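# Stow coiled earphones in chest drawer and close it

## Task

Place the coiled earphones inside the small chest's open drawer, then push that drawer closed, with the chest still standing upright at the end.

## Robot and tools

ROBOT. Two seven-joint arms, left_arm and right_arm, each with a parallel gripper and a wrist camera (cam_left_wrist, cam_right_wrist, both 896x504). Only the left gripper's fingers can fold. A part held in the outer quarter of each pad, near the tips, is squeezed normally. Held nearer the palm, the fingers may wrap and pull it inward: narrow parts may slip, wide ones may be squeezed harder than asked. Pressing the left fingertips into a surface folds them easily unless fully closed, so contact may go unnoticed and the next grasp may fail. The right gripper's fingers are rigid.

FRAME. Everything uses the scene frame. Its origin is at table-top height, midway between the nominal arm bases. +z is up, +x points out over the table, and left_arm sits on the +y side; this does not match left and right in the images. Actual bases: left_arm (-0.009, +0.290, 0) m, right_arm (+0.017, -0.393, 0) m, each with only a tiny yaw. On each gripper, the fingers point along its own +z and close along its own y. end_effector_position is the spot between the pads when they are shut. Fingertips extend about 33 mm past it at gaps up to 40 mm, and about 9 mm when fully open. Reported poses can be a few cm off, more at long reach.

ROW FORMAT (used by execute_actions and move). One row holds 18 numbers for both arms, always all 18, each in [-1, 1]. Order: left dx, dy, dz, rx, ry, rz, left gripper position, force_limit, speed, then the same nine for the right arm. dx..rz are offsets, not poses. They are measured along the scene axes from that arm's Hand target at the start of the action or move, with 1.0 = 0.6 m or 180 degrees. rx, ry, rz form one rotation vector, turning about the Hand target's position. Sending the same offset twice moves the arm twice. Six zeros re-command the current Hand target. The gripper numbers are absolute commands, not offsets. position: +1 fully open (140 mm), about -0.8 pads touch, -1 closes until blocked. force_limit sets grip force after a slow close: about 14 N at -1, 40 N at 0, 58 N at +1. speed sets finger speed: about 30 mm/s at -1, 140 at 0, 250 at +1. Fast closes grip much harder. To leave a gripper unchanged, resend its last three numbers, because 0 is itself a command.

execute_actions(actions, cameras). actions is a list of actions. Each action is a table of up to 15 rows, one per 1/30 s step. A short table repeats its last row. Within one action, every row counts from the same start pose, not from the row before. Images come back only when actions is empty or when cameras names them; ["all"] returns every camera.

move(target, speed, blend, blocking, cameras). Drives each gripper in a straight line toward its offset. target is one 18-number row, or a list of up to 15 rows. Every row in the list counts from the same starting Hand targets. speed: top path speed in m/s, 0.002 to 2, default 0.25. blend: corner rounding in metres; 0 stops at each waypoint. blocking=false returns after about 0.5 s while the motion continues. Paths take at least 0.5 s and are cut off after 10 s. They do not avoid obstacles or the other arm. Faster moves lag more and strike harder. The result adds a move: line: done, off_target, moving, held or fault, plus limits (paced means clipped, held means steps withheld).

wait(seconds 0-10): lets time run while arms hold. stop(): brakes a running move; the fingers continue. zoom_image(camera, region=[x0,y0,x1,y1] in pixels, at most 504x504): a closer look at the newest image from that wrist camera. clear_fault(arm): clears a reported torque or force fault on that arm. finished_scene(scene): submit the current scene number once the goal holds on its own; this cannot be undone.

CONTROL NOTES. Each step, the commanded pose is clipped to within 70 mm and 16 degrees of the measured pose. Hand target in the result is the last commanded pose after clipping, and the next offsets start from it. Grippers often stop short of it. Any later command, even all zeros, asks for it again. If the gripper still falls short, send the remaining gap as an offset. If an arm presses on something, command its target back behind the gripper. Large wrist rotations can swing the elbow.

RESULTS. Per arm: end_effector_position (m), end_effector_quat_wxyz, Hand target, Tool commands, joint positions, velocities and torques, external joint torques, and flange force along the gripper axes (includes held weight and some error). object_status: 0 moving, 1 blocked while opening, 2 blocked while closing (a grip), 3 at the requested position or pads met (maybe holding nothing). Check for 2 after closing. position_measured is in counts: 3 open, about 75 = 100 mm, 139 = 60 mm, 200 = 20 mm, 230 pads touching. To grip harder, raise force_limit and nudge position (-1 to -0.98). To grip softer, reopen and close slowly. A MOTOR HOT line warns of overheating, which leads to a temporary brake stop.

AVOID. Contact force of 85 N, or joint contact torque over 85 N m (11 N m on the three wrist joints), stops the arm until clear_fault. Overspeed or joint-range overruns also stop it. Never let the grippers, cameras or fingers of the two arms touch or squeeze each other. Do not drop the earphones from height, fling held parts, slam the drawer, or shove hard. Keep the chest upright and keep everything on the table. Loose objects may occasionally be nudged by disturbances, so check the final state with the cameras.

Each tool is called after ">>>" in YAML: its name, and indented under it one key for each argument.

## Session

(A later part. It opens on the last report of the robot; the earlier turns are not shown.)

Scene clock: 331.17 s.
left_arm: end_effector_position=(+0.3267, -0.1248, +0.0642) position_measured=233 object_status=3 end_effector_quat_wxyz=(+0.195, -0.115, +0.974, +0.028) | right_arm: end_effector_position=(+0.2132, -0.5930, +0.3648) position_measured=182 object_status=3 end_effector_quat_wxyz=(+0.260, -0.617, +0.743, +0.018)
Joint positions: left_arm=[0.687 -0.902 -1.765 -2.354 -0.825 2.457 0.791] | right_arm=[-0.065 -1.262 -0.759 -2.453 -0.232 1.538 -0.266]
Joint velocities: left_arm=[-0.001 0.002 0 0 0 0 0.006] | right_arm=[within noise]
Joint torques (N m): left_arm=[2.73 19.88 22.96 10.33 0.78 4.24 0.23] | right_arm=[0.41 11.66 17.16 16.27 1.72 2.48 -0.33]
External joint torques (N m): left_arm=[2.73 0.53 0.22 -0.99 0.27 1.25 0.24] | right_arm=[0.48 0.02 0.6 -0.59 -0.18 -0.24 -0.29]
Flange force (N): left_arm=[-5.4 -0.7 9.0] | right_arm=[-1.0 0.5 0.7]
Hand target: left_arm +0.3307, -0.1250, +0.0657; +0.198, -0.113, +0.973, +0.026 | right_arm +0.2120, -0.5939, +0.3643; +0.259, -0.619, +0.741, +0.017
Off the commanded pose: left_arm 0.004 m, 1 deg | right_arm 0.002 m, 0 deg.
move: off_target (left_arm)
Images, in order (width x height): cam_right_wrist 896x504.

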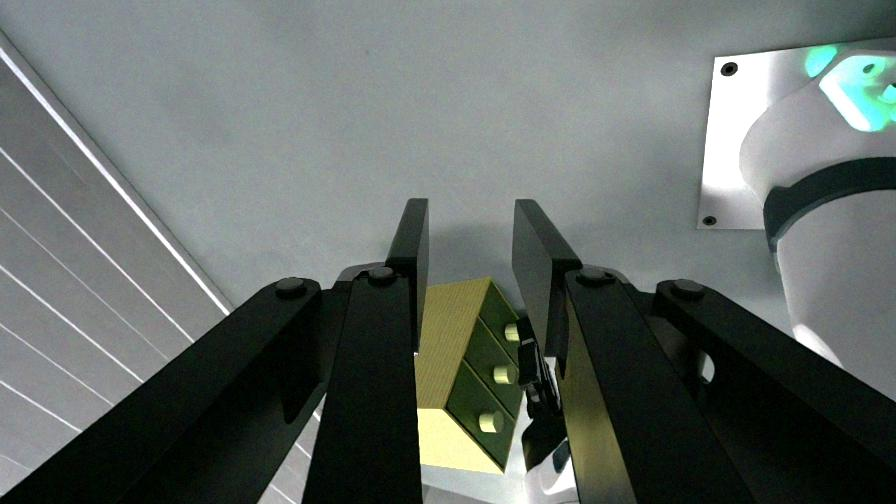

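Closed and flush. Backing off.

>>> move:
  target:
    - [-0.08,-0.02,0,0,0,0,-1,-1,0,0,0,0,0,0,0,-0.42,-1,-0.8]
    - [-0.12,0.0,0.3,0,0,0,-1,-1,0,0,0,0,0,0,0,-0.42,-1,-0.8]
  speed: 0.1
  cameras: ["all"]

>>> zoom_image:
  camera: "cam_right_wrist"
  region: [400, 250, 600, 500]

Scene clock: 339.23 s.
left_arm: end_effector_position=(+0.2590, -0.1256, +0.2449) position_measured=233 object_status=3 end_effector_quat_wxyz=(+0.197, -0.111, +0.974, +0.025) | right_arm: end_effector_position=(+0.2132, -0.5930, +0.3648) position_measured=182 object_status=3 end_effector_quat_wxyz=(+0.260, -0.617, +0.743, +0.018)
Joint positions: left_arm=[0.274 -0.958 -1.234 -2.305 -0.592 2.027 0.7] | right_arm=[-0.065 -1.262 -0.759 -2.453 -0.232 1.538 -0.266]
Joint velocities: left_arm=[0 0 -0.001 -0.001 0 -0.004 0] | right_arm=[within noise]
Joint torques (N m): left_arm=[-0.16 11.98 23.1 15.66 1.42 2.66 -0.08] | right_arm=[0.43 11.68 17.17 16.29 1.72 2.47 -0.35]
External joint torques (N m): left_arm=[-0.15 0.16 0.63 -0.22 0.35 -0.28 -0.07] | right_arm=[0.4 -0.01 0.62 -0.42 -0.19 -0.23 -0.31]
Flange force (N): left_arm=[-0.1 2.2 -2.0] | right_arm=[-1.0 0.5 0.3]
Hand target: left_arm +0.2587, -0.1250, +0.2457; +0.198, -0.113, +0.973, +0.026 | right_arm +0.2120, -0.5939, +0.3643; +0.259, -0.619, +0.741, +0.017
Off the commanded pose: left_arm 0.001 m, 0 deg | right_arm 0.002 m, 0 deg.
move: done

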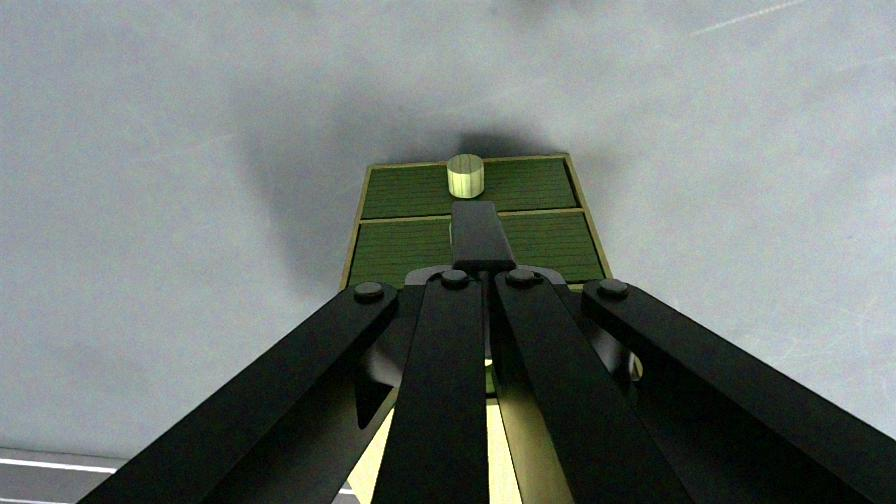

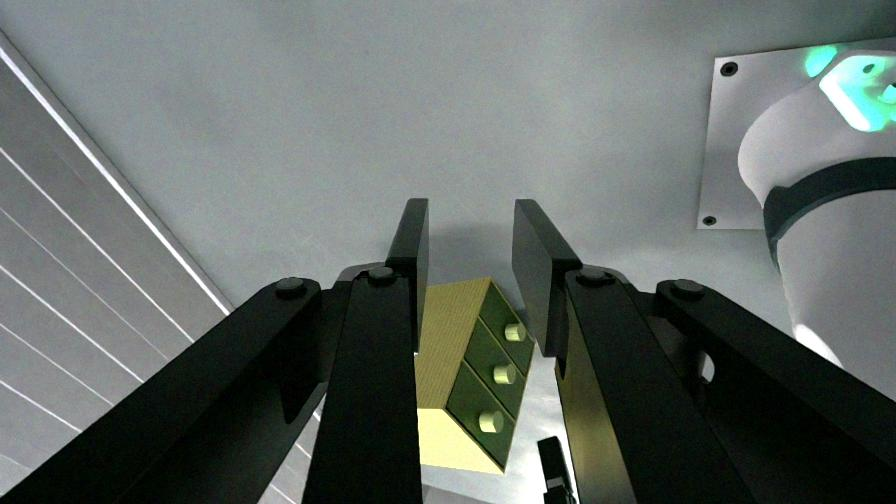

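Scaled by 2.016 from the camera's 896x504 image, which has a finer 1280x720 frame.

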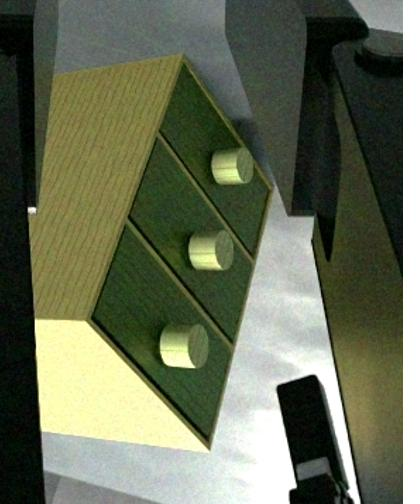

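Drawer fully shut.

>>> finished_scene:
  scene: 1

The scene is finished: the task was done.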